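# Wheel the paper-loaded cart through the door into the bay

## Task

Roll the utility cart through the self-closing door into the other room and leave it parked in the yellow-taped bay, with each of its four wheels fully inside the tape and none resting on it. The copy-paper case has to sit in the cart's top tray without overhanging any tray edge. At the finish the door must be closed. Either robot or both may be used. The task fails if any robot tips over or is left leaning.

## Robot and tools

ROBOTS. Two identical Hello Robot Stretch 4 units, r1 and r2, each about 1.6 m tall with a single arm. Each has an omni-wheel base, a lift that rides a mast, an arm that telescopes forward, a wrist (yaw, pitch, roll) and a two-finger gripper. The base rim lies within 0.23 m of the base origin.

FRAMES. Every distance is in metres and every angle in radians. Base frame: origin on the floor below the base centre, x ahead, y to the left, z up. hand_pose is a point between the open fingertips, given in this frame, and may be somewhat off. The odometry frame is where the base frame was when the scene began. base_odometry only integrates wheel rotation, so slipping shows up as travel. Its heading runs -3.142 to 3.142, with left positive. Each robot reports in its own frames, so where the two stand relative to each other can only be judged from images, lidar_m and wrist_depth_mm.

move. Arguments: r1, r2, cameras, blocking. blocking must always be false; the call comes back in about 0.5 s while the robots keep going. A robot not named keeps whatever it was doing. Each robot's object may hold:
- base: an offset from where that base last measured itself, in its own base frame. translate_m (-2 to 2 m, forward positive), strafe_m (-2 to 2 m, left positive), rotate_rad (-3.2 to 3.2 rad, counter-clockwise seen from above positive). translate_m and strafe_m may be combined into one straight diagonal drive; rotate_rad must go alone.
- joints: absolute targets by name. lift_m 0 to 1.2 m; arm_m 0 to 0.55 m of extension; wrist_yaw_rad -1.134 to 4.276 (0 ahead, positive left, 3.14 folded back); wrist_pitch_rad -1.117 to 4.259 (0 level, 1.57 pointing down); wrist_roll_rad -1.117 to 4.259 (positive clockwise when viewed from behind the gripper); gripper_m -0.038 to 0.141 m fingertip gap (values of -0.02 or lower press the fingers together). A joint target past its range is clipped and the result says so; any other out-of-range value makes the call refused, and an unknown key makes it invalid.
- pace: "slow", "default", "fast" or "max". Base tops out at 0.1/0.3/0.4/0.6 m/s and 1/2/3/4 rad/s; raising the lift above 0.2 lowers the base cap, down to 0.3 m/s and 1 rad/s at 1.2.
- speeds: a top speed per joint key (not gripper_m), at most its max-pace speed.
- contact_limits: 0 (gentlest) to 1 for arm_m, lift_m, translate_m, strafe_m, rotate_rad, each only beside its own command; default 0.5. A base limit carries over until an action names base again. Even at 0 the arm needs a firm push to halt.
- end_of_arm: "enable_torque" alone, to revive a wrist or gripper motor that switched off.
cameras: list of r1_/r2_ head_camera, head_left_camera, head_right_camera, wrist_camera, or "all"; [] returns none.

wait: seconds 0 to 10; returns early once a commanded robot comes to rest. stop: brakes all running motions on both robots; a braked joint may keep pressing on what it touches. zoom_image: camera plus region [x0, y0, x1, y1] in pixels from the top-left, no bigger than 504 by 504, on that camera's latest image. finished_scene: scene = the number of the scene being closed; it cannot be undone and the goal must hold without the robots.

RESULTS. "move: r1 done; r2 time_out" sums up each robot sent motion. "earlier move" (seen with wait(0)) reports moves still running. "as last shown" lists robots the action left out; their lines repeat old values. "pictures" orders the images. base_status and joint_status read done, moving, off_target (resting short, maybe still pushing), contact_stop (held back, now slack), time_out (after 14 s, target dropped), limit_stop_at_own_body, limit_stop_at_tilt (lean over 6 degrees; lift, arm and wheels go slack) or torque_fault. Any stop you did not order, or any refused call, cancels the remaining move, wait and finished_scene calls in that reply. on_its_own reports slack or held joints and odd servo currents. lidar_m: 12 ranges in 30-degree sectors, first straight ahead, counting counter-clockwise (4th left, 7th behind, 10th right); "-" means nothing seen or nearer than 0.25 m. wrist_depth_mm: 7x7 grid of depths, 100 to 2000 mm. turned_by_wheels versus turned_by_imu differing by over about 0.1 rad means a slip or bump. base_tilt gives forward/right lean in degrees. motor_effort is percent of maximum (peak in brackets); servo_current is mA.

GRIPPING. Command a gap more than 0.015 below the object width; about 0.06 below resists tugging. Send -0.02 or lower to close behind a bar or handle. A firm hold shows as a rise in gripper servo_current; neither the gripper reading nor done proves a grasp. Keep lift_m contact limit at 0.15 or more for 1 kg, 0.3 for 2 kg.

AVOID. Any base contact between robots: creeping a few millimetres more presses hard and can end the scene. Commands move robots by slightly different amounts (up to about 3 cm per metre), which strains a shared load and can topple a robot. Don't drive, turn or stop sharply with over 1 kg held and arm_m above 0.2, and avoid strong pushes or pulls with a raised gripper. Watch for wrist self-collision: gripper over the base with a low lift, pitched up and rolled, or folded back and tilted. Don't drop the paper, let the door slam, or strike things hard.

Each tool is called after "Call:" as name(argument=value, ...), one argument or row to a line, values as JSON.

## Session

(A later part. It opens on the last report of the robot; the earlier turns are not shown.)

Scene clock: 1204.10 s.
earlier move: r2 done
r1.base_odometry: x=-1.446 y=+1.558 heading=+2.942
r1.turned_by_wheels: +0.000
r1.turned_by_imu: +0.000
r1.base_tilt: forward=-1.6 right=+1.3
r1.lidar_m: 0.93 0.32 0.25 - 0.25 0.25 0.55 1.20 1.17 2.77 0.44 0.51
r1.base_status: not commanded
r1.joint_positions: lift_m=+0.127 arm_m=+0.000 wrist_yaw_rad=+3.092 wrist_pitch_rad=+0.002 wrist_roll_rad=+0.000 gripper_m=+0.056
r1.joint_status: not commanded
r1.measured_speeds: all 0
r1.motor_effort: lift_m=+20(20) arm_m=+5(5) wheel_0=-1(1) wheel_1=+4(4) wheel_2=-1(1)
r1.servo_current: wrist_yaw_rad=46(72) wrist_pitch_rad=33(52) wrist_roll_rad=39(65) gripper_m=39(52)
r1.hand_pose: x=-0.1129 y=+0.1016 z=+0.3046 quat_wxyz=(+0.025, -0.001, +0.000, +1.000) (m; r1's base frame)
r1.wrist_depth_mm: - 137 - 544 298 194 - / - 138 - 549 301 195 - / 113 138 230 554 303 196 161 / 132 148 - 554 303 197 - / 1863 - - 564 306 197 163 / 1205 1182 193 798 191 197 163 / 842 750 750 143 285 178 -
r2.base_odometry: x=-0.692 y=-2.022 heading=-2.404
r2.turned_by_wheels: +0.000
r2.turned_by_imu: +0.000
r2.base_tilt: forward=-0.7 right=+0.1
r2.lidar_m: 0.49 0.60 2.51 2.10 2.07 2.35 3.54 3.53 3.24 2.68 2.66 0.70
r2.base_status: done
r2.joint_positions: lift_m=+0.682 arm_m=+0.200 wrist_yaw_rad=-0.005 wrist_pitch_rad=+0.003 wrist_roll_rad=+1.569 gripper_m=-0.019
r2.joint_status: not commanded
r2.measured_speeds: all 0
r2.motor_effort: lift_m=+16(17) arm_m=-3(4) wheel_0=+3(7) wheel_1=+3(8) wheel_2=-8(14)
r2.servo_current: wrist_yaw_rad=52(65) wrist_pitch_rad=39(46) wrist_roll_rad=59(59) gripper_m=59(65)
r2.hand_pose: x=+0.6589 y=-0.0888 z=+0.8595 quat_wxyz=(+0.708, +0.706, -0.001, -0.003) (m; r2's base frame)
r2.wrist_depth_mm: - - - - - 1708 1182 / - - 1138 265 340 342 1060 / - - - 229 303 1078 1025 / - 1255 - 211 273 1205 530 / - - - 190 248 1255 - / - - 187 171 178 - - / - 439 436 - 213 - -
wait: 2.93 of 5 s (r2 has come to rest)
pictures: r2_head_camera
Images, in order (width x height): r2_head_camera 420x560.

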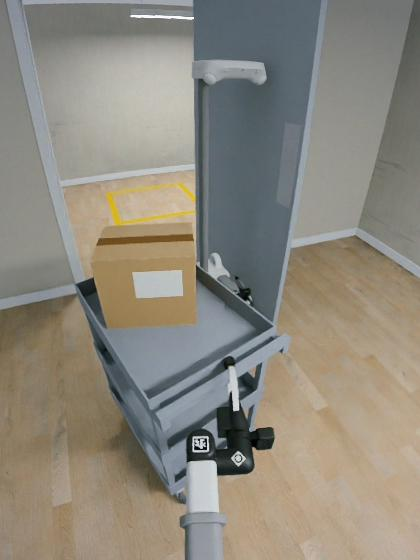

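Call:
move(
  blocking=false,
  cameras=[],
  r2={"base":{"translate_m":0.2,"strafe_m":0.19},"pace":"slow"},
)

Call:
wait(
  seconds=5,
  cameras=["r2_head_camera"],
)

Scene clock: 1210.10 s.
move: r2 moving
r1: as last shown
r1.lidar_m: 0.92 0.35 0.25 - 0.25 0.25 0.53 1.20 1.17 2.78 0.46 0.47
r1.motor_effort: lift_m=+20(20) arm_m=+5(5) wheel_0=+0(1) wheel_1=+4(4) wheel_2=-1(1)
r1.servo_current: wrist_yaw_rad=59(59) wrist_pitch_rad=39(46) wrist_roll_rad=46(59) gripper_m=39(46)
r1.wrist_depth_mm: - 138 - 544 297 193 - / - 138 - 549 301 195 - / 114 138 231 554 303 196 162 / 132 148 - 554 304 197 - / 1921 - - 574 304 197 163 / 1160 1182 194 798 191 196 163 / 842 759 750 143 283 178 -
r2.base_odometry: x=-0.694 y=-2.035 heading=-2.405
r2.turned_by_wheels: -0.001
r2.turned_by_imu: +0.000
r2.base_tilt: forward=-0.7 right=+0.1
r2.lidar_m: 0.44 0.62 2.52 2.06 2.05 2.32 3.57 3.51 3.26 2.69 2.67 0.68
r2.base_status: translate_m moving; strafe_m moving
r2.joint_positions: lift_m=+0.682 arm_m=+0.200 wrist_yaw_rad=-0.005 wrist_pitch_rad=+0.003 wrist_roll_rad=+1.569 gripper_m=-0.019
r2.joint_status: not commanded
r2.measured_speeds: translate_m=+0.037 strafe_m=+0.035 rotate_rad=-0.001 lift_m=+0.000 arm_m=+0.000 wrist_yaw_rad=+0.000 wrist_pitch_rad=+0.000 wrist_roll_rad=+0.000
r2.motor_effort: lift_m=+16(16) arm_m=-3(4) wheel_0=-5(9) wheel_1=+7(7) wheel_2=-12(13)
r2.servo_current: wrist_yaw_rad=65(65) wrist_pitch_rad=39(46) wrist_roll_rad=39(59) gripper_m=59(59)
r2.hand_pose: x=+0.6589 y=-0.0888 z=+0.8595 quat_wxyz=(+0.708, +0.706, -0.001, -0.003) (m; r2's base frame)
r2.wrist_depth_mm: - - - - - 1661 1182 / - - 1118 268 342 343 1042 / - - - 230 304 1060 1025 / - 1255 - 210 272 1205 530 / - - - 190 249 1205 - / - - 187 170 180 - - / - 442 436 - 212 - -
pictures: none
No camera images: "cameras" was empty.

Scene clock: 1213.60 s.
earlier move: r2 done
r1.base_odometry: x=-1.446 y=+1.558 heading=+2.942
r1.turned_by_wheels: +0.000
r1.turned_by_imu: +0.000
r1.base_tilt: forward=-1.6 right=+1.2
r1.lidar_m: 5.03 0.33 0.25 - 0.25 0.25 0.53 1.23 1.20 0.44 0.42 0.54
r1.base_status: not commanded
r1.joint_positions: lift_m=+0.127 arm_m=+0.000 wrist_yaw_rad=+3.092 wrist_pitch_rad=+0.002 wrist_roll_rad=+0.000 gripper_m=+0.056
r1.joint_status: not commanded
r1.measured_speeds: all 0
r1.motor_effort: lift_m=+20(20) arm_m=+5(5) wheel_0=+0(1) wheel_1=+4(4) wheel_2=-1(1)
r1.servo_current: wrist_yaw_rad=52(72) wrist_pitch_rad=39(52) wrist_roll_rad=59(65) gripper_m=39(52)
r1.hand_pose: x=-0.1129 y=+0.1016 z=+0.3046 quat_wxyz=(+0.025, -0.001, +0.000, +1.000) (m; r1's base frame)
r1.wrist_depth_mm: - 137 - 544 296 193 - / - 138 - 549 300 195 - / 113 138 231 554 303 195 161 / 132 148 - 554 303 197 - / 1921 - - 564 306 196 163 / 1205 1205 193 798 191 197 163 / 842 750 750 143 285 178 -
r2.base_odometry: x=-0.713 y=-2.297 heading=-2.405
r2.turned_by_wheels: +0.000
r2.turned_by_imu: +0.000
r2.base_tilt: forward=-0.7 right=+0.1
r2.lidar_m: 0.49 0.60 2.30 1.96 1.94 2.23 3.65 3.77 3.38 2.81 2.80 0.66
r2.base_status: done
r2.joint_positions: lift_m=+0.682 arm_m=+0.200 wrist_yaw_rad=-0.005 wrist_pitch_rad=+0.003 wrist_roll_rad=+1.569 gripper_m=-0.019
r2.joint_status: not commanded
r2.measured_speeds: all 0
r2.motor_effort: lift_m=+16(17) arm_m=-3(4) wheel_0=-5(15) wheel_1=+4(7) wheel_2=-8(13)
r2.servo_current: wrist_yaw_rad=46(65) wrist_pitch_rad=39(46) wrist_roll_rad=39(59) gripper_m=59(65)
r2.hand_pose: x=+0.6589 y=-0.0888 z=+0.8595 quat_wxyz=(+0.708, +0.706, -0.001, -0.003) (m; r2's base frame)
r2.wrist_depth_mm: - - 976 283 - - - / - - - 256 330 340 340 / 960 1042 - 224 301 1042 931 / - - - 207 268 1756 530 / 1756 - - 190 242 778 - / 1708 - 187 172 179 - - / - - 445 - 214 - -
wait: 3.50 of 5 s (r2 has come to rest)
pictures: r2_head_camera
Images, in order (width x height): r2_head_camera 420x560.

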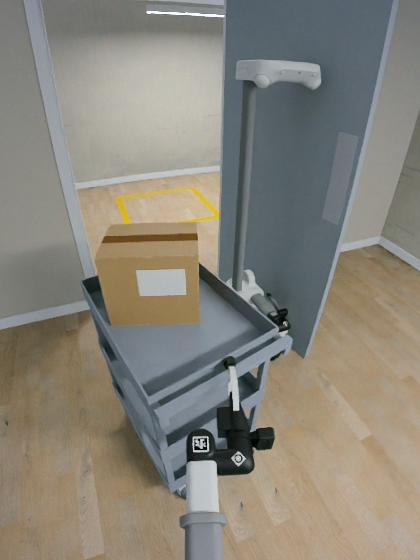

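Call:
move(
  blocking=false,
  cameras=[],
  r2={"base":{"translate_m":0.25,"strafe_m":0.13},"pace":"slow"},
)

Call:
wait(
  seconds=5,
  cameras=["r2_head_camera"],
)

Scene clock: 1222.63 s.
move: r2 moving
r1: as last shown
r1.base_tilt: forward=-1.6 right=+1.3
r1.lidar_m: 5.02 0.36 0.25 - 0.25 0.25 0.52 1.21 1.19 0.43 0.44 0.55
r1.motor_effort: lift_m=+20(20) arm_m=+4(5) wheel_0=+0(1) wheel_1=+4(4) wheel_2=-1(1)
r1.servo_current: wrist_yaw_rad=39(65) wrist_pitch_rad=46(46) wrist_roll_rad=59(65) gripper_m=39(46)
r1.wrist_depth_mm: - 138 - 544 298 194 - / - 138 - 549 301 196 - / 113 138 231 554 301 196 161 / 132 148 - 559 304 196 - / 1921 - - 569 306 198 163 / 1205 1182 195 798 191 196 163 / 831 759 750 143 283 178 -
r2.base_odometry: x=-0.718 y=-2.310 heading=-2.405
r2.turned_by_wheels: +0.000
r2.turned_by_imu: +0.001
r2.base_tilt: forward=-0.7 right=+0.1
r2.lidar_m: 0.48 0.59 2.27 1.95 1.94 2.20 3.66 3.79 3.38 2.80 2.78 0.70
r2.base_status: translate_m moving; strafe_m moving
r2.joint_positions: lift_m=+0.682 arm_m=+0.200 wrist_yaw_rad=-0.005 wrist_pitch_rad=+0.003 wrist_roll_rad=+1.569 gripper_m=-0.019
r2.joint_status: not commanded
r2.measured_speeds: translate_m=+0.049 strafe_m=+0.026 rotate_rad=+0.000 lift_m=+0.000 arm_m=+0.000 wrist_yaw_rad=+0.000 wrist_pitch_rad=+0.000 wrist_roll_rad=+0.000
r2.motor_effort: lift_m=+16(16) arm_m=-3(4) wheel_0=+4(5) wheel_1=+7(9) wheel_2=-11(13)
r2.servo_current: wrist_yaw_rad=46(65) wrist_pitch_rad=39(46) wrist_roll_rad=46(52) gripper_m=59(65)
r2.hand_pose: x=+0.6589 y=-0.0888 z=+0.8595 quat_wxyz=(+0.708, +0.706, -0.001, -0.003) (m; r2's base frame)
r2.wrist_depth_mm: - - 960 282 - - 904 / - - - 257 332 338 338 / 960 1042 1042 229 303 1042 931 / - - - 208 268 1708 525 / 1708 - - 190 242 809 - / 1708 - 187 172 178 - - / - - 445 - 213 - -
pictures: none
No camera images: "cameras" was empty.

Scene clock: 1226.13 s.
earlier move: r2 done
r1.base_odometry: x=-1.446 y=+1.558 heading=+2.942
r1.turned_by_wheels: +0.000
r1.turned_by_imu: +0.000
r1.base_tilt: forward=-1.6 right=+1.2
r1.lidar_m: 5.03 0.33 0.25 - 0.25 0.25 0.53 1.24 0.53 0.43 0.45 0.82
r1.base_status: not commanded
r1.joint_positions: lift_m=+0.127 arm_m=+0.000 wrist_yaw_rad=+3.092 wrist_pitch_rad=+0.002 wrist_roll_rad=+0.000 gripper_m=+0.056
r1.joint_status: not commanded
r1.measured_speeds: all 0
r1.motor_effort: lift_m=+20(20) arm_m=+5(5) wheel_0=+0(1) wheel_1=+4(4) wheel_2=-1(1)
r1.servo_current: wrist_yaw_rad=59(78) wrist_pitch_rad=46(46) wrist_roll_rad=46(65) gripper_m=46(46)
r1.hand_pose: x=-0.1129 y=+0.1016 z=+0.3046 quat_wxyz=(+0.025, -0.001, +0.000, +1.000) (m; r1's base frame)
r1.wrist_depth_mm: - 138 - 544 297 193 - / - 138 - 549 301 195 - / 113 138 230 554 303 196 161 / 132 148 - 554 304 196 - / 1921 - - 574 306 198 163 / 1182 1205 194 798 190 196 163 / 842 750 759 143 283 178 -
r2.base_odometry: x=-0.810 y=-2.561 heading=-2.404
r2.turned_by_wheels: +0.000
r2.turned_by_imu: +0.002
r2.base_tilt: forward=-0.6 right=+0.1
r2.lidar_m: 0.48 0.57 1.99 1.92 1.89 2.16 3.59 4.02 3.39 2.84 2.83 0.71
r2.base_status: done
r2.joint_positions: lift_m=+0.682 arm_m=+0.200 wrist_yaw_rad=-0.001 wrist_pitch_rad=+0.003 wrist_roll_rad=+1.569 gripper_m=-0.019
r2.joint_status: not commanded
r2.measured_speeds: all 0
r2.motor_effort: lift_m=+16(17) arm_m=-4(4) wheel_0=+7(12) wheel_1=+4(9) wheel_2=-6(13)
r2.servo_current: wrist_yaw_rad=46(65) wrist_pitch_rad=39(46) wrist_roll_rad=46(59) gripper_m=52(65)
r2.hand_pose: x=+0.6592 y=-0.0876 z=+0.8595 quat_wxyz=(+0.708, +0.706, +0.001, -0.001) (m; r2's base frame)
r2.wrist_depth_mm: - - - 291 - 788 854 / 809 809 788 301 347 349 798 / 1661 - - 239 324 1499 1205 / - - - 211 276 1708 496 / - - - 187 249 1756 - / - - 188 168 178 - - / - - 433 - 212 - -
wait: 3.50 of 5 s (r2 has come to rest)
pictures: r2_head_camera
Images, in order (width x height): r2_head_camera 420x560.

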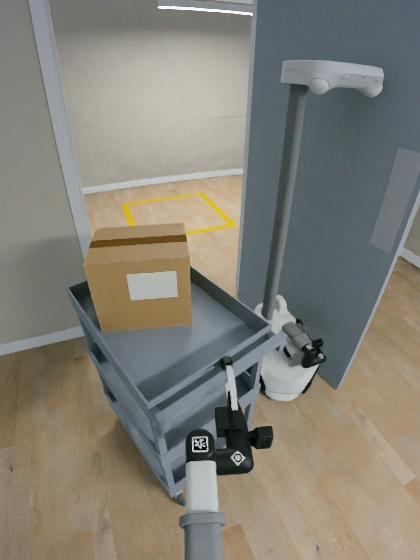

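Call:
move(
  blocking=false,
  cameras=[],
  r2={"base":{"translate_m":0.15,"strafe_m":0.26},"pace":"slow"},
)

Call:
wait(
  seconds=5,
  cameras=["r2_head_camera"],
)

Scene clock: 1231.63 s.
move: r2 moving
r1: as last shown
r1.lidar_m: 5.01 0.31 0.25 - 0.25 0.26 0.53 1.22 0.51 0.42 0.42 0.85
r1.motor_effort: lift_m=+20(20) arm_m=+5(5) wheel_0=-1(1) wheel_1=+4(4) wheel_2=-1(1)
r1.servo_current: wrist_yaw_rad=52(52) wrist_pitch_rad=46(46) wrist_roll_rad=52(65) gripper_m=46(46)
r1.wrist_depth_mm: - 138 - 544 296 193 - / - 138 - 549 301 195 - / 114 138 230 554 303 196 162 / 132 148 - 554 303 197 - / 1983 - - 564 306 196 163 / 1205 1205 193 788 191 197 163 / 842 750 759 143 283 178 -
r2.base_odometry: x=-0.808 y=-2.573 heading=-2.405
r2.turned_by_wheels: -0.001
r2.turned_by_imu: +0.000
r2.base_tilt: forward=-0.7 right=+0.0
r2.lidar_m: 0.48 0.59 1.98 1.92 1.90 2.15 3.53 4.06 3.43 2.85 2.85 0.70
r2.base_status: translate_m moving; strafe_m moving
r2.joint_positions: lift_m=+0.682 arm_m=+0.200 wrist_yaw_rad=-0.001 wrist_pitch_rad=+0.003 wrist_roll_rad=+1.569 gripper_m=-0.019
r2.joint_status: not commanded
r2.measured_speeds: translate_m=+0.025 strafe_m=+0.042 rotate_rad=-0.004 lift_m=+0.000 arm_m=+0.000 wrist_yaw_rad=+0.000 wrist_pitch_rad=+0.000 wrist_roll_rad=+0.000
r2.motor_effort: lift_m=+16(16) arm_m=-3(4) wheel_0=-8(8) wheel_1=+7(10) wheel_2=-10(11)
r2.servo_current: wrist_yaw_rad=46(52) wrist_pitch_rad=46(46) wrist_roll_rad=46(59) gripper_m=52(65)
r2.hand_pose: x=+0.6592 y=-0.0876 z=+0.8595 quat_wxyz=(+0.708, +0.706, +0.001, -0.001) (m; r2's base frame)
r2.wrist_depth_mm: - - - 294 - 768 842 / 798 809 798 276 355 353 798 / - - - 240 325 1397 439 / - - - 213 283 1756 504 / - - - 191 250 1863 - / - - 187 170 179 - - / - 436 433 - 211 - -
pictures: none
No camera images: "cameras" was empty.

Scene clock: 1235.43 s.
earlier move: r2 done
r1.base_odometry: x=-1.446 y=+1.558 heading=+2.942
r1.turned_by_wheels: +0.000
r1.turned_by_imu: +0.000
r1.base_tilt: forward=-1.6 right=+1.3
r1.lidar_m: 5.02 0.34 0.25 - 0.25 0.25 0.55 1.21 0.61 0.54 0.55 4.10
r1.base_status: not commanded
r1.joint_positions: lift_m=+0.127 arm_m=+0.000 wrist_yaw_rad=+3.092 wrist_pitch_rad=+0.002 wrist_roll_rad=+0.000 gripper_m=+0.056
r1.joint_status: not commanded
r1.measured_speeds: all 0
r1.motor_effort: lift_m=+20(20) arm_m=+5(5) wheel_0=-1(1) wheel_1=+4(4) wheel_2=-1(1)
r1.servo_current: wrist_yaw_rad=46(72) wrist_pitch_rad=39(52) wrist_roll_rad=39(72) gripper_m=39(52)
r1.hand_pose: x=-0.1129 y=+0.1016 z=+0.3046 quat_wxyz=(+0.025, -0.001, +0.000, +1.000) (m; r1's base frame)
r1.wrist_depth_mm: - 137 - 544 297 194 - / - 138 - 549 300 195 - / 113 138 230 554 301 196 162 / 132 148 - 559 304 196 - / 1863 - - 564 304 198 163 / 1205 1205 194 798 191 197 163 / 842 759 750 143 285 178 -
r2.base_odometry: x=-0.747 y=-2.854 heading=-2.405
r2.turned_by_wheels: +0.000
r2.turned_by_imu: +0.000
r2.base_tilt: forward=-0.7 right=+0.1
r2.lidar_m: 0.51 0.63 1.71 1.73 1.70 1.91 3.18 4.26 3.64 3.02 1.41 0.68
r2.base_status: done
r2.joint_positions: lift_m=+0.682 arm_m=+0.200 wrist_yaw_rad=-0.003 wrist_pitch_rad=+0.003 wrist_roll_rad=+1.569 gripper_m=-0.019
r2.joint_status: not commanded
r2.measured_speeds: all 0
r2.motor_effort: lift_m=+16(17) arm_m=-3(4) wheel_0=-7(15) wheel_1=+2(10) wheel_2=-6(13)
r2.servo_current: wrist_yaw_rad=39(59) wrist_pitch_rad=39(46) wrist_roll_rad=33(59) gripper_m=65(65)
r2.hand_pose: x=+0.6590 y=-0.0883 z=+0.8595 quat_wxyz=(+0.708, +0.706, +0.000, -0.002) (m; r2's base frame)
r2.wrist_depth_mm: - - - 264 - - 1118 / 1499 - - 240 322 332 334 / - - - 219 289 1756 1205 / - - - 202 263 1808 - / - - 647 187 244 831 - / - 462 186 173 178 - - / - 459 455 - 216 - -
wait: 3.80 of 5 s (r2 has come to rest)
pictures: r2_head_camera
Images, in order (width x height): r2_head_camera 420x560.

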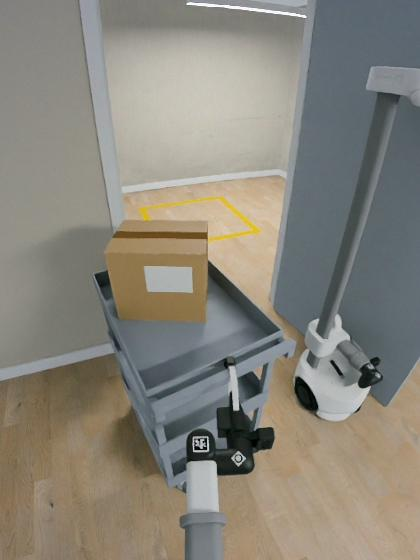

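Call:
move(
  blocking=false,
  cameras=[],
  r2={"base":{"translate_m":0.0,"strafe_m":0.28},"pace":"slow"},
)

Call:
wait(
  seconds=5,
  cameras=["r2_head_camera"],
)

Scene clock: 1240.80 s.
move: r2 moving
r1: as last shown
r1.lidar_m: 5.03 0.34 0.25 - 0.25 0.26 0.52 1.23 0.59 0.53 0.58 4.07
r1.motor_effort: lift_m=+20(20) arm_m=+5(5) wheel_0=+0(1) wheel_1=+4(4) wheel_2=-1(1)
r1.servo_current: wrist_yaw_rad=59(59) wrist_pitch_rad=39(46) wrist_roll_rad=65(72) gripper_m=39(46)
r1.wrist_depth_mm: - 137 - 544 297 194 - / - 138 - 549 301 195 - / 113 138 229 554 303 196 162 / 132 148 - 559 306 196 - / 1921 - - 569 304 197 163 / 1160 1182 194 809 191 198 163 / 842 750 750 143 282 178 -
r2.base_odometry: x=-0.737 y=-2.865 heading=-2.406
r2.turned_by_wheels: -0.001
r2.turned_by_imu: +0.000
r2.base_tilt: forward=-0.7 right=+0.1
r2.lidar_m: 0.49 0.64 1.72 1.70 1.69 1.92 3.12 4.25 3.68 3.05 1.44 0.66
r2.base_status: translate_m moving; strafe_m moving
r2.joint_positions: lift_m=+0.682 arm_m=+0.200 wrist_yaw_rad=-0.004 wrist_pitch_rad=+0.003 wrist_roll_rad=+1.569 gripper_m=-0.019
r2.joint_status: not commanded
r2.measured_speeds: translate_m=+0.001 strafe_m=+0.056 rotate_rad=-0.003 lift_m=+0.000 arm_m=+0.000 wrist_yaw_rad=+0.000 wrist_pitch_rad=+0.000 wrist_roll_rad=+0.000
r2.motor_effort: lift_m=+16(16) arm_m=-3(4) wheel_0=-11(16) wheel_1=+6(7) wheel_2=+0(4)
r2.servo_current: wrist_yaw_rad=52(59) wrist_pitch_rad=39(46) wrist_roll_rad=39(52) gripper_m=59(65)
r2.hand_pose: x=+0.6590 y=-0.0885 z=+0.8595 quat_wxyz=(+0.708, +0.706, +0.000, -0.002) (m; r2's base frame)
r2.wrist_depth_mm: - - - 263 - - 1138 / 1499 - - 237 320 329 329 / - - - 218 287 1708 1182 / - - - 201 262 1863 - / - - 627 187 244 842 - / - 455 187 172 178 - - / - 462 462 - 216 - -
pictures: none
No camera images: "cameras" was empty.

Scene clock: 1244.23 s.
earlier move: r2 done
r1.base_odometry: x=-1.446 y=+1.558 heading=+2.942
r1.turned_by_wheels: +0.000
r1.turned_by_imu: +0.000
r1.base_tilt: forward=-1.5 right=+1.3
r1.lidar_m: 5.04 0.32 0.25 - 0.25 0.25 0.53 1.25 0.74 0.73 1.05 4.08
r1.base_status: not commanded
r1.joint_positions: lift_m=+0.127 arm_m=+0.000 wrist_yaw_rad=+3.092 wrist_pitch_rad=+0.002 wrist_roll_rad=+0.000 gripper_m=+0.056
r1.joint_status: not commanded
r1.measured_speeds: all 0
r1.motor_effort: lift_m=+20(20) arm_m=+5(5) wheel_0=+0(1) wheel_1=+4(4) wheel_2=-1(1)
r1.servo_current: wrist_yaw_rad=72(72) wrist_pitch_rad=39(52) wrist_roll_rad=85(85) gripper_m=46(52)
r1.hand_pose: x=-0.1129 y=+0.1016 z=+0.3046 quat_wxyz=(+0.025, -0.001, +0.000, +1.000) (m; r1's base frame)
r1.wrist_depth_mm: - 137 - 539 297 194 - / - 138 - 549 298 195 - / 113 138 231 559 301 196 161 / 132 148 - 559 304 196 - / 1983 - - 569 304 197 163 / 1182 1160 194 798 191 197 163 / 842 750 759 143 283 178 -
r2.base_odometry: x=-0.559 y=-3.062 heading=-2.405
r2.turned_by_wheels: +0.001
r2.turned_by_imu: +0.000
r2.base_tilt: forward=-0.6 right=+0.1
r2.lidar_m: 0.57 1.44 1.65 1.46 1.44 1.64 2.64 4.36 3.97 3.30 1.28 0.64
r2.base_status: done
r2.joint_positions: lift_m=+0.682 arm_m=+0.200 wrist_yaw_rad=-0.003 wrist_pitch_rad=+0.003 wrist_roll_rad=+1.569 gripper_m=-0.019
r2.joint_status: not commanded
r2.measured_speeds: all 0
r2.motor_effort: lift_m=+16(17) arm_m=-4(4) wheel_0=-4(16) wheel_1=+4(7) wheel_2=+0(4)
r2.servo_current: wrist_yaw_rad=59(59) wrist_pitch_rad=46(52) wrist_roll_rad=39(59) gripper_m=59(65)
r2.hand_pose: x=+0.6590 y=-0.0883 z=+0.8595 quat_wxyz=(+0.708, +0.706, +0.000, -0.002) (m; r2's base frame)
r2.wrist_depth_mm: - - - 192 255 1397 1060 / - - - 188 249 1708 1160 / - - - 185 245 1708 - / - - 512 181 240 842 - / - 496 480 179 236 - - / - 508 187 175 178 - - / - 136 554 - - - -
wait: 3.43 of 5 s (r2 has come to rest)
pictures: r2_head_camera
Images, in order (width x height): r2_head_camera 420x560.

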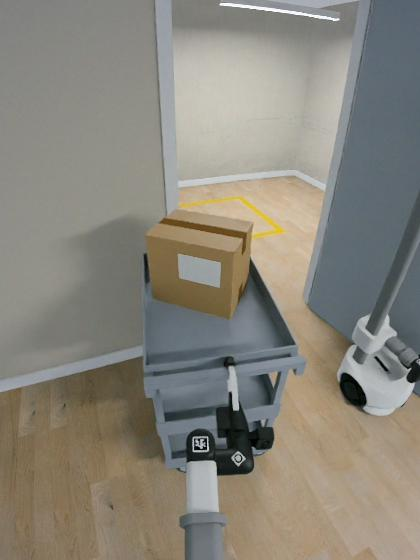

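Call:
move(
  blocking=false,
  cameras=[],
  r2={"base":{"translate_m":-0.25,"strafe_m":0.15},"pace":"slow"},
)

Call:
wait(
  seconds=5,
  cameras=["r2_head_camera"],
)

Scene clock: 1251.20 s.
move: r2 moving
r1: as last shown
r1.base_tilt: forward=-1.6 right=+1.3
r1.lidar_m: 5.02 0.38 0.25 - 0.25 0.25 0.50 1.24 0.73 0.74 1.07 4.08
r1.motor_effort: lift_m=+20(20) arm_m=+5(5) wheel_0=-1(1) wheel_1=+4(4) wheel_2=-1(1)
r1.servo_current: wrist_yaw_rad=46(59) wrist_pitch_rad=33(46) wrist_roll_rad=46(59) gripper_m=46(46)
r1.wrist_depth_mm: - 137 - 544 296 193 - / - 138 - 549 301 195 - / 114 138 230 554 304 195 162 / 132 148 - 559 304 196 - / 1983 - - 569 306 197 163 / 1182 1182 193 798 191 196 163 / 854 750 759 143 286 178 -
r2.base_odometry: x=-0.545 y=-3.059 heading=-2.404
r2.turned_by_wheels: +0.001
r2.turned_by_imu: +0.001
r2.base_tilt: forward=-0.7 right=+0.1
r2.lidar_m: 0.58 1.46 1.62 1.45 1.42 1.62 2.62 4.34 4.00 3.30 1.31 0.65
r2.base_status: translate_m moving; strafe_m moving
r2.joint_positions: lift_m=+0.682 arm_m=+0.200 wrist_yaw_rad=-0.001 wrist_pitch_rad=+0.003 wrist_roll_rad=+1.569 gripper_m=-0.019
r2.joint_status: not commanded
r2.measured_speeds: translate_m=-0.049 strafe_m=+0.030 rotate_rad=+0.004 lift_m=+0.000 arm_m=+0.000 wrist_yaw_rad=+0.011 wrist_pitch_rad=+0.000 wrist_roll_rad=+0.000
r2.motor_effort: lift_m=+16(16) arm_m=-3(4) wheel_0=-8(12) wheel_1=+5(6) wheel_2=+12(13)
r2.servo_current: wrist_yaw_rad=46(52) wrist_pitch_rad=39(46) wrist_roll_rad=46(65) gripper_m=52(59)
r2.hand_pose: x=+0.6592 y=-0.0877 z=+0.8595 quat_wxyz=(+0.708, +0.706, +0.001, -0.001) (m; r2's base frame)
r2.wrist_depth_mm: - - - 186 248 1397 1060 / - - - 183 245 1756 554 / - - - 181 241 798 - / - - 488 179 240 842 - / - 500 488 178 236 820 - / - 521 188 175 180 - - / - 135 - - - - -
pictures: none
No camera images: "cameras" was empty.

Scene clock: 1254.77 s.
earlier move: r2 done
r1.base_odometry: x=-1.446 y=+1.558 heading=+2.942
r1.turned_by_wheels: +0.000
r1.turned_by_imu: +0.000
r1.base_tilt: forward=-1.6 right=+1.3
r1.lidar_m: 5.02 0.33 0.25 - 0.25 0.25 0.55 1.22 0.81 0.80 1.10 4.07
r1.base_status: not commanded
r1.joint_positions: lift_m=+0.127 arm_m=+0.000 wrist_yaw_rad=+3.092 wrist_pitch_rad=+0.002 wrist_roll_rad=+0.000 gripper_m=+0.056
r1.joint_status: not commanded
r1.measured_speeds: all 0
r1.motor_effort: lift_m=+20(20) arm_m=+4(5) wheel_0=+0(1) wheel_1=+4(4) wheel_2=-1(1)
r1.servo_current: wrist_yaw_rad=59(65) wrist_pitch_rad=39(52) wrist_roll_rad=59(72) gripper_m=39(52)
r1.hand_pose: x=-0.1129 y=+0.1016 z=+0.3046 quat_wxyz=(+0.025, -0.001, +0.000, +1.000) (m; r1's base frame)
r1.wrist_depth_mm: - 137 - 549 297 193 - / - 138 - 549 298 195 - / 113 139 229 559 301 196 162 / 132 148 - 564 304 197 - / 1983 - - 569 306 197 163 / 1182 1229 193 798 190 197 163 / 842 750 750 143 285 178 -
r2.base_odometry: x=-0.273 y=-3.005 heading=-2.404
r2.turned_by_wheels: +0.000
r2.turned_by_imu: +0.001
r2.base_tilt: forward=-0.7 right=+0.1
r2.lidar_m: 0.61 1.64 1.48 1.23 1.23 1.38 2.31 4.15 4.24 3.55 1.60 0.60
r2.base_status: done
r2.joint_positions: lift_m=+0.682 arm_m=+0.200 wrist_yaw_rad=+0.002 wrist_pitch_rad=+0.003 wrist_roll_rad=+1.569 gripper_m=-0.019
r2.joint_status: not commanded
r2.measured_speeds: all 0
r2.motor_effort: lift_m=+16(17) arm_m=-4(4) wheel_0=-3(12) wheel_1=+4(7) wheel_2=+9(14)
r2.servo_current: wrist_yaw_rad=52(65) wrist_pitch_rad=39(46) wrist_roll_rad=33(65) gripper_m=65(65)
r2.hand_pose: x=+0.6595 y=-0.0869 z=+0.8595 quat_wxyz=(+0.708, +0.706, +0.002, +0.000) (m; r2's base frame)
r2.wrist_depth_mm: 1661 - - 156 212 1537 1118 / - - - 159 216 768 - / - - 484 163 222 - - / - 500 469 167 227 - - / - - 535 170 233 - - / - - 186 175 180 - - / - 135 - - - - 508
wait: 3.57 of 5 s (r2 has come to rest)
pictures: r2_head_camera
Images, in order (width x height): r2_head_camera 420x560.

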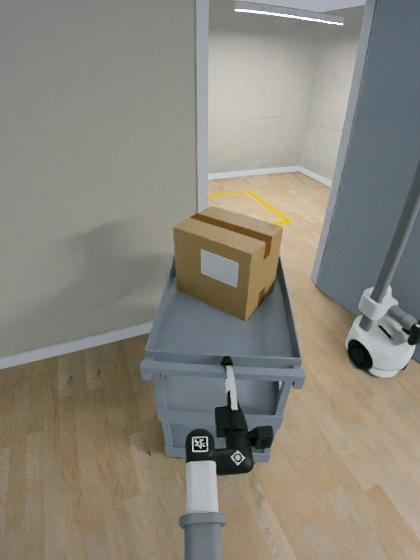

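Call:
move(
  blocking=false,
  cameras=[],
  r2={"base":{"translate_m":-0.1,"strafe_m":0.2},"pace":"slow"},
)

Call:
wait(
  seconds=5,
  cameras=[],
)

Call:
move(
  blocking=false,
  cameras=[],
  r2={"base":{"translate_m":0.25,"strafe_m":-0.1},"pace":"slow"},
)

Call:
wait(
  seconds=5,
  cameras=["r2_head_camera"],
)

Scene clock: 1261.70 s.
move: r2 moving
r1: as last shown
r1.lidar_m: 5.01 0.34 0.25 - 0.25 0.25 0.54 1.23 0.80 0.79 1.06 4.08
r1.motor_effort: lift_m=+20(20) arm_m=+5(5) wheel_0=-1(1) wheel_1=+4(4) wheel_2=-1(1)
r1.servo_current: wrist_yaw_rad=59(65) wrist_pitch_rad=39(46) wrist_roll_rad=39(52) gripper_m=39(39)
r1.wrist_depth_mm: - 138 - 544 297 193 - / - 138 - 549 301 196 - / 114 138 232 554 303 196 162 / 132 148 - 554 306 196 - / 1983 - - 569 304 197 163 / 1138 1182 193 798 191 198 163 / 842 750 759 143 283 178 -
r2.base_odometry: x=-0.262 y=-3.009 heading=-2.404
r2.turned_by_wheels: +0.000
r2.turned_by_imu: +0.001
r2.base_tilt: forward=-0.6 right=+0.1
r2.lidar_m: 0.61 1.64 1.50 1.22 1.21 1.37 2.27 4.17 4.25 3.55 1.58 0.63
r2.base_status: translate_m moving; strafe_m moving
r2.joint_positions: lift_m=+0.682 arm_m=+0.200 wrist_yaw_rad=+0.002 wrist_pitch_rad=+0.003 wrist_roll_rad=+1.569 gripper_m=-0.019
r2.joint_status: not commanded
r2.measured_speeds: translate_m=-0.022 strafe_m=+0.043 rotate_rad=-0.002 lift_m=+0.000 arm_m=+0.000 wrist_yaw_rad=+0.000 wrist_pitch_rad=+0.000 wrist_roll_rad=+0.000
r2.motor_effort: lift_m=+16(16) arm_m=-4(4) wheel_0=-8(9) wheel_1=+6(6) wheel_2=+8(11)
r2.servo_current: wrist_yaw_rad=59(59) wrist_pitch_rad=39(46) wrist_roll_rad=52(59) gripper_m=65(65)
r2.hand_pose: x=+0.6595 y=-0.0869 z=+0.8595 quat_wxyz=(+0.708, +0.706, +0.002, +0.000) (m; r2's base frame)
r2.wrist_depth_mm: 1708 - - 157 213 1576 1160 / - - - 160 218 768 - / - - 484 163 223 - - / - 492 473 167 228 - - / - - 539 172 232 - - / - - 186 175 180 - - / - 135 - - - - 504
pictures: none
No camera images: "cameras" was empty.

Scene clock: 1264.70 s.
earlier move: r2 done
r1.base_odometry: x=-1.446 y=+1.558 heading=+2.942
r1.turned_by_wheels: +0.000
r1.turned_by_imu: +0.000
r1.base_tilt: forward=-1.6 right=+1.3
r1.lidar_m: 5.03 0.33 0.25 - 0.25 0.26 0.53 1.23 1.19 0.88 1.30 4.07
r1.base_status: not commanded
r1.joint_positions: lift_m=+0.127 arm_m=+0.000 wrist_yaw_rad=+3.092 wrist_pitch_rad=+0.002 wrist_roll_rad=+0.000 gripper_m=+0.056
r1.joint_status: not commanded
r1.measured_speeds: all 0
r1.motor_effort: lift_m=+20(20) arm_m=+5(5) wheel_0=+0(1) wheel_1=+4(4) wheel_2=-1(1)
r1.servo_current: wrist_yaw_rad=39(65) wrist_pitch_rad=33(52) wrist_roll_rad=46(72) gripper_m=39(46)
r1.hand_pose: x=-0.1129 y=+0.1016 z=+0.3046 quat_wxyz=(+0.025, -0.001, +0.000, +1.000) (m; r1's base frame)
r1.wrist_depth_mm: - 137 - 539 296 194 - / - 138 - 554 301 195 - / 113 138 230 549 301 196 162 / 132 148 - 559 304 196 - / 1921 - - 564 306 196 163 / 1182 1205 193 788 191 196 163 / 842 759 759 143 285 178 -
r2.base_odometry: x=-0.065 y=-3.085 heading=-2.404
r2.turned_by_wheels: -0.001
r2.turned_by_imu: -0.001
r2.base_tilt: forward=-0.7 right=+0.1
r2.lidar_m: 0.62 1.67 1.21 1.03 0.98 1.15 1.85 4.12 4.50 3.75 1.78 0.60
r2.base_status: done
r2.joint_positions: lift_m=+0.682 arm_m=+0.200 wrist_yaw_rad=-0.004 wrist_pitch_rad=+0.003 wrist_roll_rad=+1.569 gripper_m=-0.019
r2.joint_status: not commanded
r2.measured_speeds: all 0
r2.motor_effort: lift_m=+16(17) arm_m=-4(4) wheel_0=-8(15) wheel_1=+4(7) wheel_2=+2(11)
r2.servo_current: wrist_yaw_rad=46(65) wrist_pitch_rad=39(46) wrist_roll_rad=46(59) gripper_m=52(65)
r2.hand_pose: x=+0.6589 y=-0.0887 z=+0.8595 quat_wxyz=(+0.708, +0.706, +0.000, -0.003) (m; r2's base frame)
r2.wrist_depth_mm: 1756 - 530 131 183 - - / 1576 477 452 136 193 - - / - 473 442 143 205 - - / - 508 530 153 218 - - / - - 627 162 229 - - / - - 183 173 178 - 517 / - 136 - - - - 469
wait: 3.00 of 5 s (r2 has come to rest)
pictures: none
No camera images: "cameras" was empty.

Scene clock: 1265.20 s.
move: r2 moving
r1: as last shown
r1.lidar_m: 5.03 0.31 0.25 - 0.25 0.27 0.51 1.20 1.17 0.85 1.28 4.08
r1.motor_effort: lift_m=+20(20) arm_m=+4(5) wheel_0=+0(1) wheel_1=+4(4) wheel_2=-1(1)
r1.servo_current: wrist_yaw_rad=46(59) wrist_pitch_rad=39(46) wrist_roll_rad=65(65) gripper_m=46(46)
r1.wrist_depth_mm: - 138 - 549 296 194 - / - 138 - 554 301 195 - / 113 138 231 559 301 196 162 / 132 148 - 554 301 197 - / 1983 - - 569 307 197 163 / 1205 1205 193 798 190 198 163 / 831 768 750 143 283 178 -
r2.base_odometry: x=-0.077 y=-3.090 heading=-2.404
r2.turned_by_wheels: +0.000
r2.turned_by_imu: +0.000
r2.base_tilt: forward=-0.6 right=+0.1
r2.lidar_m: 0.63 1.66 1.24 1.02 1.02 1.17 1.88 4.15 4.51 3.74 1.78 0.58
r2.base_status: translate_m moving; strafe_m moving
r2.joint_positions: lift_m=+0.682 arm_m=+0.200 wrist_yaw_rad=-0.004 wrist_pitch_rad=+0.003 wrist_roll_rad=+1.569 gripper_m=-0.019
r2.joint_status: not commanded
r2.measured_speeds: translate_m=+0.048 strafe_m=-0.020 rotate_rad=-0.002 lift_m=+0.000 arm_m=+0.000 wrist_yaw_rad=+0.000 wrist_pitch_rad=+0.000 wrist_roll_rad=+0.000
r2.motor_effort: lift_m=+16(16) arm_m=-3(4) wheel_0=+10(10) wheel_1=+6(6) wheel_2=-12(13)
r2.servo_current: wrist_yaw_rad=46(59) wrist_pitch_rad=39(46) wrist_roll_rad=46(52) gripper_m=52(59)
r2.hand_pose: x=+0.6589 y=-0.0887 z=+0.8595 quat_wxyz=(+0.708, +0.706, +0.000, -0.003) (m; r2's base frame)
r2.wrist_depth_mm: 1661 - 525 128 180 - - / - 462 442 132 190 - - / - 473 442 142 204 - - / - 512 530 150 216 - - / - - 634 158 228 - - / - - 184 170 179 - 512 / - 136 - - - - 469
pictures: none
No camera images: "cameras" was empty.

Scene clock: 1268.60 s.
earlier move: r2 done
r1.base_odometry: x=-1.446 y=+1.558 heading=+2.942
r1.turned_by_wheels: +0.000
r1.turned_by_imu: +0.000
r1.base_tilt: forward=-1.5 right=+1.3
r1.lidar_m: 5.02 0.37 0.25 - 0.25 0.25 0.53 1.18 0.77 0.79 1.51 4.07
r1.base_status: not commanded
r1.joint_positions: lift_m=+0.127 arm_m=+0.000 wrist_yaw_rad=+3.092 wrist_pitch_rad=+0.002 wrist_roll_rad=+0.000 gripper_m=+0.056
r1.joint_status: not commanded
r1.measured_speeds: all 0
r1.motor_effort: lift_m=+20(20) arm_m=+5(5) wheel_0=+0(1) wheel_1=+4(4) wheel_2=-1(1)
r1.servo_current: wrist_yaw_rad=52(72) wrist_pitch_rad=39(52) wrist_roll_rad=59(72) gripper_m=39(46)
r1.hand_pose: x=-0.1129 y=+0.1016 z=+0.3046 quat_wxyz=(+0.025, -0.001, +0.000, +1.000) (m; r1's base frame)
r1.wrist_depth_mm: - 138 - 549 297 193 - / - 138 - 554 301 195 - / 113 138 229 554 301 196 162 / 132 148 - 559 303 196 - / 1983 - - 564 304 197 163 / 1160 1205 193 809 190 197 163 / 842 750 759 143 283 178 -
r2.base_odometry: x=-0.317 y=-3.179 heading=-2.404
r2.turned_by_wheels: +0.000
r2.turned_by_imu: +0.002
r2.base_tilt: forward=-0.7 right=+0.1
r2.lidar_m: 0.62 1.46 1.41 1.19 1.17 1.32 2.23 4.33 4.30 3.58 1.53 0.57
r2.base_status: done
r2.joint_positions: lift_m=+0.682 arm_m=+0.200 wrist_yaw_rad=+0.002 wrist_pitch_rad=+0.003 wrist_roll_rad=+1.569 gripper_m=-0.019
r2.joint_status: not commanded
r2.measured_speeds: all 0
r2.motor_effort: lift_m=+16(17) arm_m=-3(4) wheel_0=+7(14) wheel_1=+6(8) wheel_2=-4(13)
r2.servo_current: wrist_yaw_rad=52(59) wrist_pitch_rad=46(46) wrist_roll_rad=46(59) gripper_m=59(65)
r2.hand_pose: x=+0.6594 y=-0.0869 z=+0.8595 quat_wxyz=(+0.708, +0.706, +0.002, +0.000) (m; r2's base frame)
r2.wrist_depth_mm: - - 525 127 179 - - / - 459 442 131 190 - - / - 455 442 141 203 - - / - 535 535 150 215 - - / - - 634 158 227 - - / - - 183 172 180 - 517 / - - - - - - 455
wait: 3.40 of 5 s (r2 has come to rest)
pictures: r2_head_camera
Images, in order (width x height): r2_head_camera 420x560.

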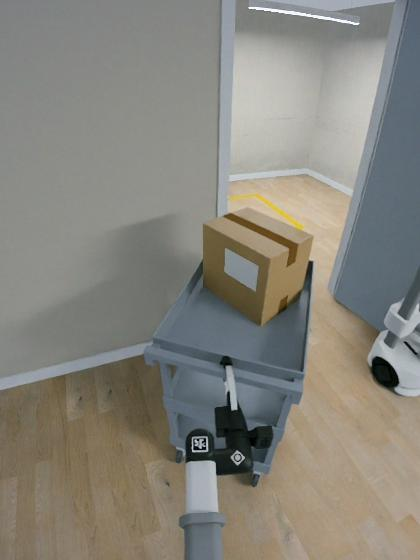

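Call:
move(
  blocking=false,
  cameras=[],
  r2={"base":{"translate_m":0.15,"strafe_m":-0.05},"pace":"slow"},
)

Call:
wait(
  seconds=5,
  cameras=[],
)

Call:
move(
  blocking=false,
  cameras=[],
  r2={"base":{"translate_m":-0.05,"strafe_m":-0.4},"pace":"slow"},
)

Call:
wait(
  seconds=6,
  cameras=["r2_head_camera"],
)

Scene clock: 1278.00 s.
move: r2 moving
r1: as last shown
r1.base_tilt: forward=-1.6 right=+1.3
r1.lidar_m: 5.04 0.33 0.25 - 0.25 0.25 0.54 1.23 0.74 0.79 1.50 4.10
r1.motor_effort: lift_m=+20(20) arm_m=+5(5) wheel_0=-1(1) wheel_1=+4(4) wheel_2=-1(1)
r1.servo_current: wrist_yaw_rad=59(65) wrist_pitch_rad=39(52) wrist_roll_rad=65(65) gripper_m=39(46)
r1.wrist_depth_mm: - 138 - 549 297 194 - / - 138 - 549 301 195 - / 113 138 230 554 301 196 162 / 132 148 - 569 304 197 - / 1983 - - 569 304 197 163 / 1205 1205 194 798 190 196 163 / 842 759 759 143 285 178 -
r2.base_odometry: x=-0.329 y=-3.185 heading=-2.403
r2.turned_by_wheels: +0.001
r2.turned_by_imu: +0.001
r2.base_tilt: forward=-0.7 right=+0.1
r2.lidar_m: 0.64 1.44 1.45 1.20 1.18 1.35 2.22 4.35 4.33 3.59 1.49 0.58
r2.base_status: translate_m moving; strafe_m moving
r2.joint_positions: lift_m=+0.682 arm_m=+0.200 wrist_yaw_rad=+0.002 wrist_pitch_rad=+0.003 wrist_roll_rad=+1.569 gripper_m=-0.019
r2.joint_status: not commanded
r2.measured_speeds: translate_m=+0.048 strafe_m=-0.017 rotate_rad=-0.002 lift_m=+0.000 arm_m=+0.000 wrist_yaw_rad=+0.000 wrist_pitch_rad=+0.000 wrist_roll_rad=+0.000
r2.motor_effort: lift_m=+16(16) arm_m=-4(4) wheel_0=+11(14) wheel_1=+7(7) wheel_2=-10(10)
r2.servo_current: wrist_yaw_rad=52(52) wrist_pitch_rad=39(46) wrist_roll_rad=46(52) gripper_m=59(65)
r2.hand_pose: x=+0.6595 y=-0.0869 z=+0.8595 quat_wxyz=(+0.708, +0.706, +0.002, +0.000) (m; r2's base frame)
r2.wrist_depth_mm: - - 521 127 179 - - / - 462 445 131 189 - - / - 455 442 141 204 - - / - 530 535 150 215 - - / - - 634 158 227 - - / - - 183 171 179 - 512 / - - - - - - 455
pictures: none
No camera images: "cameras" was empty.

Scene clock: 1280.30 s.
earlier move: r2 done
r1.base_odometry: x=-1.446 y=+1.558 heading=+2.942
r1.turned_by_wheels: +0.000
r1.turned_by_imu: +0.000
r1.base_tilt: forward=-1.6 right=+1.3
r1.lidar_m: 5.01 0.34 0.25 - 0.25 0.25 0.51 1.23 0.74 0.80 1.36 4.10
r1.base_status: not commanded
r1.joint_positions: lift_m=+0.127 arm_m=+0.000 wrist_yaw_rad=+3.092 wrist_pitch_rad=+0.002 wrist_roll_rad=+0.000 gripper_m=+0.056
r1.joint_status: not commanded
r1.measured_speeds: all 0
r1.motor_effort: lift_m=+20(20) arm_m=+4(5) wheel_0=+0(1) wheel_1=+4(4) wheel_2=-1(1)
r1.servo_current: wrist_yaw_rad=39(78) wrist_pitch_rad=39(52) wrist_roll_rad=59(65) gripper_m=39(46)
r1.hand_pose: x=-0.1129 y=+0.1016 z=+0.3046 quat_wxyz=(+0.025, -0.001, +0.000, +1.000) (m; r1's base frame)
r1.wrist_depth_mm: - 137 - 544 297 193 - / - 138 - 549 301 195 - / 114 138 230 554 303 196 162 / 132 148 - 559 303 197 - / 1921 - - 564 306 196 163 / 1205 1205 194 798 191 196 163 / 854 741 759 143 283 178 -
r2.base_odometry: x=-0.462 y=-3.243 heading=-2.403
r2.turned_by_wheels: +0.000
r2.turned_by_imu: +0.001
r2.base_tilt: forward=-0.7 right=+0.1
r2.lidar_m: 0.63 1.33 1.50 1.29 1.26 1.42 2.40 4.47 4.19 3.49 1.39 0.59
r2.base_status: done
r2.joint_positions: lift_m=+0.682 arm_m=+0.200 wrist_yaw_rad=+0.002 wrist_pitch_rad=+0.003 wrist_roll_rad=+1.569 gripper_m=-0.019
r2.joint_status: not commanded
r2.measured_speeds: all 0
r2.motor_effort: lift_m=+16(17) arm_m=-4(4) wheel_0=+5(14) wheel_1=+6(8) wheel_2=-5(11)
r2.servo_current: wrist_yaw_rad=46(52) wrist_pitch_rad=33(46) wrist_roll_rad=46(59) gripper_m=59(65)
r2.hand_pose: x=+0.6595 y=-0.0869 z=+0.8595 quat_wxyz=(+0.708, +0.706, +0.002, +0.000) (m; r2's base frame)
r2.wrist_depth_mm: - - 535 129 181 - - / - 480 449 133 191 - - / - 452 442 141 204 - - / - - 525 151 216 - - / - - 627 159 229 - - / - - 182 172 180 - 517 / - - - - - - 455
wait: 2.30 of 5 s (r2 has come to rest)
pictures: none
No camera images: "cameras" was empty.

Scene clock: 1280.80 s.
move: r2 moving
r1: as last shown
r1.lidar_m: 5.02 0.35 0.25 - 0.25 0.26 0.52 1.22 0.72 0.82 1.36 4.09
r1.motor_effort: lift_m=+20(20) arm_m=+5(5) wheel_0=+0(1) wheel_1=+4(4) wheel_2=-1(1)
r1.servo_current: wrist_yaw_rad=46(65) wrist_pitch_rad=39(46) wrist_roll_rad=33(59) gripper_m=39(46)
r1.wrist_depth_mm: - 138 - 549 296 193 - / - 138 - 544 300 196 - / 113 138 231 549 303 196 162 / 132 148 - 559 304 197 - / 1921 - - 569 306 197 163 / 1229 1205 193 798 191 197 162 / 831 750 759 143 285 178 -
r2.base_odometry: x=-0.470 y=-3.233 heading=-2.402
r2.turned_by_wheels: +0.001
r2.turned_by_imu: +0.001
r2.base_tilt: forward=-0.7 right=+0.0
r2.lidar_m: 0.63 1.33 1.51 1.30 1.28 1.45 2.36 4.47 4.17 3.46 1.39 0.58
r2.base_status: translate_m moving; strafe_m moving
r2.joint_positions: lift_m=+0.682 arm_m=+0.200 wrist_yaw_rad=+0.003 wrist_pitch_rad=+0.003 wrist_roll_rad=+1.569 gripper_m=-0.019
r2.joint_status: not commanded
r2.measured_speeds: translate_m=-0.007 strafe_m=-0.052 rotate_rad=+0.003 lift_m=+0.000 arm_m=+0.000 wrist_yaw_rad=+0.015 wrist_pitch_rad=+0.000 wrist_roll_rad=+0.000
r2.motor_effort: lift_m=+16(16) arm_m=-3(4) wheel_0=+10(10) wheel_1=-6(8) wheel_2=+9(10)
r2.servo_current: wrist_yaw_rad=46(52) wrist_pitch_rad=39(46) wrist_roll_rad=52(52) gripper_m=52(65)
r2.hand_pose: x=+0.6595 y=-0.0866 z=+0.8595 quat_wxyz=(+0.708, +0.706, +0.002, +0.000) (m; r2's base frame)
r2.wrist_depth_mm: - - 525 127 179 - - / - 459 445 131 189 - - / - 455 439 141 204 - - / - - 535 150 216 - - / - - 634 158 227 - - / - - 182 172 179 - 512 / - - - - - - 455
pictures: none
No camera images: "cameras" was empty.

Scene clock: 1285.53 s.
earlier move: r2 done
r1.base_odometry: x=-1.446 y=+1.558 heading=+2.942
r1.turned_by_wheels: +0.000
r1.turned_by_imu: +0.000
r1.base_tilt: forward=-1.6 right=+1.3
r1.lidar_m: 5.03 0.36 0.25 - 0.25 0.25 0.50 1.19 0.61 0.59 0.67 4.09
r1.base_status: not commanded
r1.joint_positions: lift_m=+0.127 arm_m=+0.000 wrist_yaw_rad=+3.092 wrist_pitch_rad=+0.002 wrist_roll_rad=+0.000 gripper_m=+0.056
r1.joint_status: not commanded
r1.measured_speeds: all 0
r1.motor_effort: lift_m=+20(20) arm_m=+4(5) wheel_0=+0(1) wheel_1=+4(4) wheel_2=-1(1)
r1.servo_current: wrist_yaw_rad=59(65) wrist_pitch_rad=39(52) wrist_roll_rad=52(72) gripper_m=46(52)
r1.hand_pose: x=-0.1129 y=+0.1016 z=+0.3046 quat_wxyz=(+0.025, -0.001, +0.000, +1.000) (m; r1's base frame)
r1.wrist_depth_mm: - 137 - 549 296 193 - / - 138 - 554 301 195 - / 114 138 229 559 301 196 162 / 132 148 - 559 304 196 - / 1921 - - 564 306 197 163 / 1205 1182 194 788 191 196 163 / 854 741 759 143 285 178 -
r2.base_odometry: x=-0.694 y=-2.914 heading=-2.403
r2.turned_by_wheels: +0.000
r2.turned_by_imu: +0.002
r2.base_tilt: forward=-0.7 right=+0.0
r2.lidar_m: 0.55 0.65 1.70 1.65 1.63 1.83 3.05 4.32 3.77 3.13 1.23 0.65
r2.base_status: done
r2.joint_positions: lift_m=+0.682 arm_m=+0.200 wrist_yaw_rad=+0.004 wrist_pitch_rad=+0.003 wrist_roll_rad=+1.569 gripper_m=-0.019
r2.joint_status: not commanded
r2.measured_speeds: all 0
r2.motor_effort: lift_m=+16(17) arm_m=-4(4) wheel_0=+4(14) wheel_1=-4(9) wheel_2=+9(12)
r2.servo_current: wrist_yaw_rad=52(65) wrist_pitch_rad=46(52) wrist_roll_rad=46(65) gripper_m=59(65)
r2.hand_pose: x=+0.6596 y=-0.0863 z=+0.8595 quat_wxyz=(+0.708, +0.706, +0.002, +0.000) (m; r2's base frame)
r2.wrist_depth_mm: - - - 216 282 286 289 / - - - 207 272 1618 1182 / - - - 198 259 1756 525 / - - 661 190 249 842 - / - - 469 182 239 831 - / - 488 187 175 180 798 - / - 136 508 - 224 - -
wait: 4.73 of 6 s (r2 has come to rest)
pictures: r2_head_camera
Images, in order (width x height): r2_head_camera 420x560.

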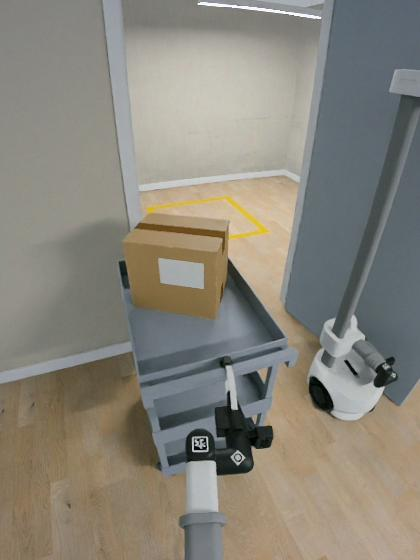

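Call:
move(
  blocking=false,
  cameras=[],
  r2={"base":{"translate_m":-0.03,"strafe_m":0.22},"pace":"slow"},
)

Call:
wait(
  seconds=5,
  cameras=[],
)

Call:
move(
  blocking=false,
  cameras=[],
  r2={"base":{"translate_m":0.25,"strafe_m":-0.03},"pace":"slow"},
)

Call:
wait(
  seconds=6,
  cameras=["r2_head_camera"],
)

Scene clock: 1293.80 s.
move: r2 moving
r1: as last shown
r1.lidar_m: 5.02 0.35 0.25 - 0.25 0.25 0.52 1.22 0.64 0.59 0.69 4.11
r1.motor_effort: lift_m=+20(20) arm_m=+5(5) wheel_0=-1(1) wheel_1=+4(4) wheel_2=-1(1)
r1.servo_current: wrist_yaw_rad=39(52) wrist_pitch_rad=39(46) wrist_roll_rad=46(52) gripper_m=39(46)
r1.wrist_depth_mm: - 138 - 549 297 193 - / - 138 - 549 301 195 - / 114 138 229 554 304 196 162 / 132 148 - 559 304 197 - / 1983 - - 564 304 197 163 / 1182 1205 194 798 191 196 163 / 831 750 759 143 283 178 -
r2.base_odometry: x=-0.684 y=-2.923 heading=-2.403
r2.turned_by_wheels: +0.000
r2.turned_by_imu: +0.001
r2.base_tilt: forward=-0.7 right=+0.1
r2.lidar_m: 0.54 1.51 1.70 1.62 1.62 1.81 3.04 4.30 3.76 3.14 1.24 0.66
r2.base_status: translate_m moving; strafe_m moving
r2.joint_positions: lift_m=+0.682 arm_m=+0.200 wrist_yaw_rad=+0.002 wrist_pitch_rad=+0.003 wrist_roll_rad=+1.569 gripper_m=-0.019
r2.joint_status: not commanded
r2.measured_speeds: translate_m=-0.007 strafe_m=+0.052 rotate_rad=-0.005 lift_m=+0.000 arm_m=+0.000 wrist_yaw_rad=-0.012 wrist_pitch_rad=+0.000 wrist_roll_rad=+0.000
r2.motor_effort: lift_m=+16(17) arm_m=-4(4) wheel_0=-9(10) wheel_1=+6(8) wheel_2=+8(10)
r2.servo_current: wrist_yaw_rad=39(59) wrist_pitch_rad=46(46) wrist_roll_rad=39(52) gripper_m=59(59)
r2.hand_pose: x=+0.6595 y=-0.0868 z=+0.8595 quat_wxyz=(+0.708, +0.706, +0.002, +0.000) (m; r2's base frame)
r2.wrist_depth_mm: - - - 217 283 289 290 / - - - 208 273 1576 1160 / - - - 198 259 1756 525 / - - - 191 249 768 - / - - 469 183 240 831 - / - - 189 175 179 798 - / - 136 504 - 224 - -
pictures: none
No camera images: "cameras" was empty.

Scene clock: 1296.73 s.
earlier move: r2 done
r1.base_odometry: x=-1.446 y=+1.558 heading=+2.942
r1.turned_by_wheels: +0.000
r1.turned_by_imu: +0.000
r1.base_tilt: forward=-1.6 right=+1.2
r1.lidar_m: 5.02 0.34 0.25 - 0.25 0.25 0.53 1.19 0.68 0.70 1.09 4.08
r1.base_status: not commanded
r1.joint_positions: lift_m=+0.127 arm_m=+0.000 wrist_yaw_rad=+3.092 wrist_pitch_rad=+0.002 wrist_roll_rad=+0.000 gripper_m=+0.056
r1.joint_status: not commanded
r1.measured_speeds: all 0
r1.motor_effort: lift_m=+20(20) arm_m=+4(5) wheel_0=+0(1) wheel_1=+4(4) wheel_2=-1(1)
r1.servo_current: wrist_yaw_rad=46(72) wrist_pitch_rad=39(52) wrist_roll_rad=39(59) gripper_m=39(46)
r1.hand_pose: x=-0.1129 y=+0.1016 z=+0.3046 quat_wxyz=(+0.025, -0.001, +0.000, +1.000) (m; r1's base frame)
r1.wrist_depth_mm: - 138 - 549 297 193 - / - 138 - 549 300 195 - / 113 139 231 559 301 195 161 / 132 147 - 564 304 196 - / 1921 - - 569 306 197 163 / 1182 1205 193 798 191 197 163 / 831 759 750 143 285 178 -
r2.base_odometry: x=-0.524 y=-3.056 heading=-2.403
r2.turned_by_wheels: +0.000
r2.turned_by_imu: -0.001
r2.base_tilt: forward=-0.7 right=+0.0
r2.lidar_m: 0.59 1.48 1.66 1.43 1.40 1.62 2.62 4.35 4.01 3.34 1.32 0.60
r2.base_status: done
r2.joint_positions: lift_m=+0.682 arm_m=+0.200 wrist_yaw_rad=-0.004 wrist_pitch_rad=+0.003 wrist_roll_rad=+1.569 gripper_m=-0.019
r2.joint_status: not commanded
r2.measured_speeds: all 0
r2.motor_effort: lift_m=+16(17) arm_m=-3(4) wheel_0=-7(15) wheel_1=+4(8) wheel_2=+4(10)
r2.servo_current: wrist_yaw_rad=46(59) wrist_pitch_rad=39(46) wrist_roll_rad=39(65) gripper_m=59(65)
r2.hand_pose: x=+0.6589 y=-0.0886 z=+0.8595 quat_wxyz=(+0.708, +0.706, +0.000, -0.003) (m; r2's base frame)
r2.wrist_depth_mm: - - - 165 224 1537 1182 / - - - 167 225 1618 - / - - 535 169 228 - - / - 484 466 171 231 - - / - - 517 173 232 831 - / - - 188 175 180 - - / - 135 - - - - -
wait: 2.93 of 5 s (r2 has come to rest)
pictures: none
No camera images: "cameras" was empty.

Scene clock: 1297.23 s.
move: r2 moving
r1: as last shown
r1.lidar_m: 5.02 0.35 0.25 - 0.25 0.25 0.52 1.23 0.69 0.67 1.09 4.08
r1.motor_effort: lift_m=+20(20) arm_m=+5(5) wheel_0=-1(1) wheel_1=+4(4) wheel_2=-1(1)
r1.servo_current: wrist_yaw_rad=52(65) wrist_pitch_rad=39(52) wrist_roll_rad=65(65) gripper_m=46(46)
r1.wrist_depth_mm: - 137 - 549 297 193 - / - 138 - 549 300 195 - / 113 138 229 554 301 196 162 / 132 148 - 559 304 196 - / 1921 - - 569 303 197 163 / 1182 1182 193 798 191 197 163 / 842 759 768 143 285 178 -
r2.base_odometry: x=-0.534 y=-3.064 heading=-2.403
r2.turned_by_wheels: +0.000
r2.turned_by_imu: +0.000
r2.base_tilt: forward=-0.7 right=+0.1
r2.lidar_m: 0.60 1.45 1.66 1.44 1.41 1.62 2.60 4.34 4.00 3.32 1.29 0.61
r2.base_status: translate_m moving; strafe_m moving
r2.joint_positions: lift_m=+0.682 arm_m=+0.200 wrist_yaw_rad=-0.004 wrist_pitch_rad=+0.003 wrist_roll_rad=+1.569 gripper_m=-0.019
r2.joint_status: not commanded
r2.measured_speeds: translate_m=+0.049 strafe_m=-0.006 rotate_rad=+0.003 lift_m=+0.000 arm_m=+0.000 wrist_yaw_rad=+0.000 wrist_pitch_rad=+0.000 wrist_roll_rad=+0.000
r2.motor_effort: lift_m=+16(17) arm_m=-3(4) wheel_0=+7(10) wheel_1=+5(7) wheel_2=-13(14)
r2.servo_current: wrist_yaw_rad=52(59) wrist_pitch_rad=46(46) wrist_roll_rad=46(59) gripper_m=59(59)
r2.hand_pose: x=+0.6589 y=-0.0886 z=+0.8595 quat_wxyz=(+0.708, +0.706, +0.000, -0.003) (m; r2's base frame)
r2.wrist_depth_mm: - - - 163 220 1576 1182 / - - - 165 224 1576 - / - - 535 168 226 - - / - - 462 169 230 - - / - - 512 173 232 842 - / - - 187 174 179 - - / - 137 - - - - -
pictures: none
No camera images: "cameras" was empty.

Scene clock: 1300.53 s.
earlier move: r2 done
r1.base_odometry: x=-1.446 y=+1.558 heading=+2.942
r1.turned_by_wheels: +0.000
r1.turned_by_imu: +0.000
r1.base_tilt: forward=-1.6 right=+1.3
r1.lidar_m: 5.01 0.35 0.25 - 0.25 0.25 0.54 0.78 0.67 0.69 1.11 4.10
r1.base_status: not commanded
r1.joint_positions: lift_m=+0.127 arm_m=+0.000 wrist_yaw_rad=+3.092 wrist_pitch_rad=+0.002 wrist_roll_rad=+0.000 gripper_m=+0.056
r1.joint_status: not commanded
r1.measured_speeds: all 0
r1.motor_effort: lift_m=+20(20) arm_m=+4(5) wheel_0=-1(1) wheel_1=+4(4) wheel_2=-1(1)
r1.servo_current: wrist_yaw_rad=59(72) wrist_pitch_rad=39(52) wrist_roll_rad=52(65) gripper_m=39(52)
r1.hand_pose: x=-0.1129 y=+0.1016 z=+0.3046 quat_wxyz=(+0.025, -0.001, +0.000, +1.000) (m; r1's base frame)
r1.wrist_depth_mm: - 138 - 539 297 194 - / - 138 - 549 301 196 - / 114 138 230 559 303 196 162 / 132 148 - 559 304 196 - / 1983 - - 569 306 196 163 / 1160 1182 193 798 191 197 163 / 842 759 750 143 283 178 -
r2.base_odometry: x=-0.729 y=-3.202 heading=-2.404
r2.turned_by_wheels: -0.001
r2.turned_by_imu: +0.000
r2.base_tilt: forward=-0.7 right=+0.1
r2.lidar_m: 0.58 1.23 1.42 1.51 1.52 1.74 2.81 4.55 3.86 3.22 1.11 0.62
r2.base_status: done
r2.joint_positions: lift_m=+0.682 arm_m=+0.200 wrist_yaw_rad=-0.013 wrist_pitch_rad=+0.003 wrist_roll_rad=+1.569 gripper_m=-0.019
r2.joint_status: not commanded
r2.measured_speeds: all 0
r2.motor_effort: lift_m=+16(17) arm_m=+5(5) wheel_0=+1(14) wheel_1=+3(8) wheel_2=-19(20)
r2.servo_current: wrist_yaw_rad=72(85) wrist_pitch_rad=46(46) wrist_roll_rad=52(65) gripper_m=59(59)
r2.hand_pose: x=+0.6581 y=-0.0910 z=+0.8595 quat_wxyz=(+0.708, +0.706, -0.003, -0.005) (m; r2's base frame)
r2.wrist_depth_mm: - - - 176 236 1576 1182 / - - - 174 235 1708 535 / - - 634 173 233 831 - / - - 462 172 232 820 - / - - 484 171 230 - - / - - 189 170 179 - - / - - 585 - 228 - -
wait: 3.30 of 6 s (r2 has come to rest)
pictures: r2_head_camera
Images, in order (width x height): r2_head_camera 420x560.

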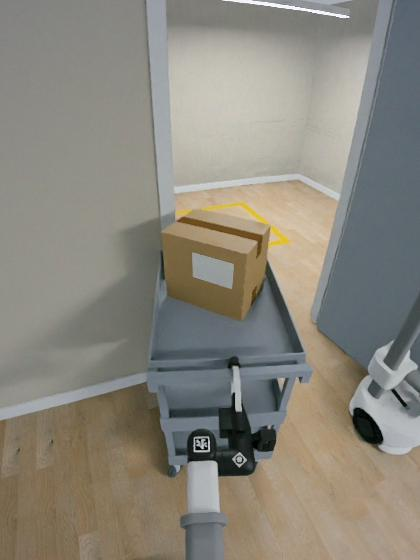

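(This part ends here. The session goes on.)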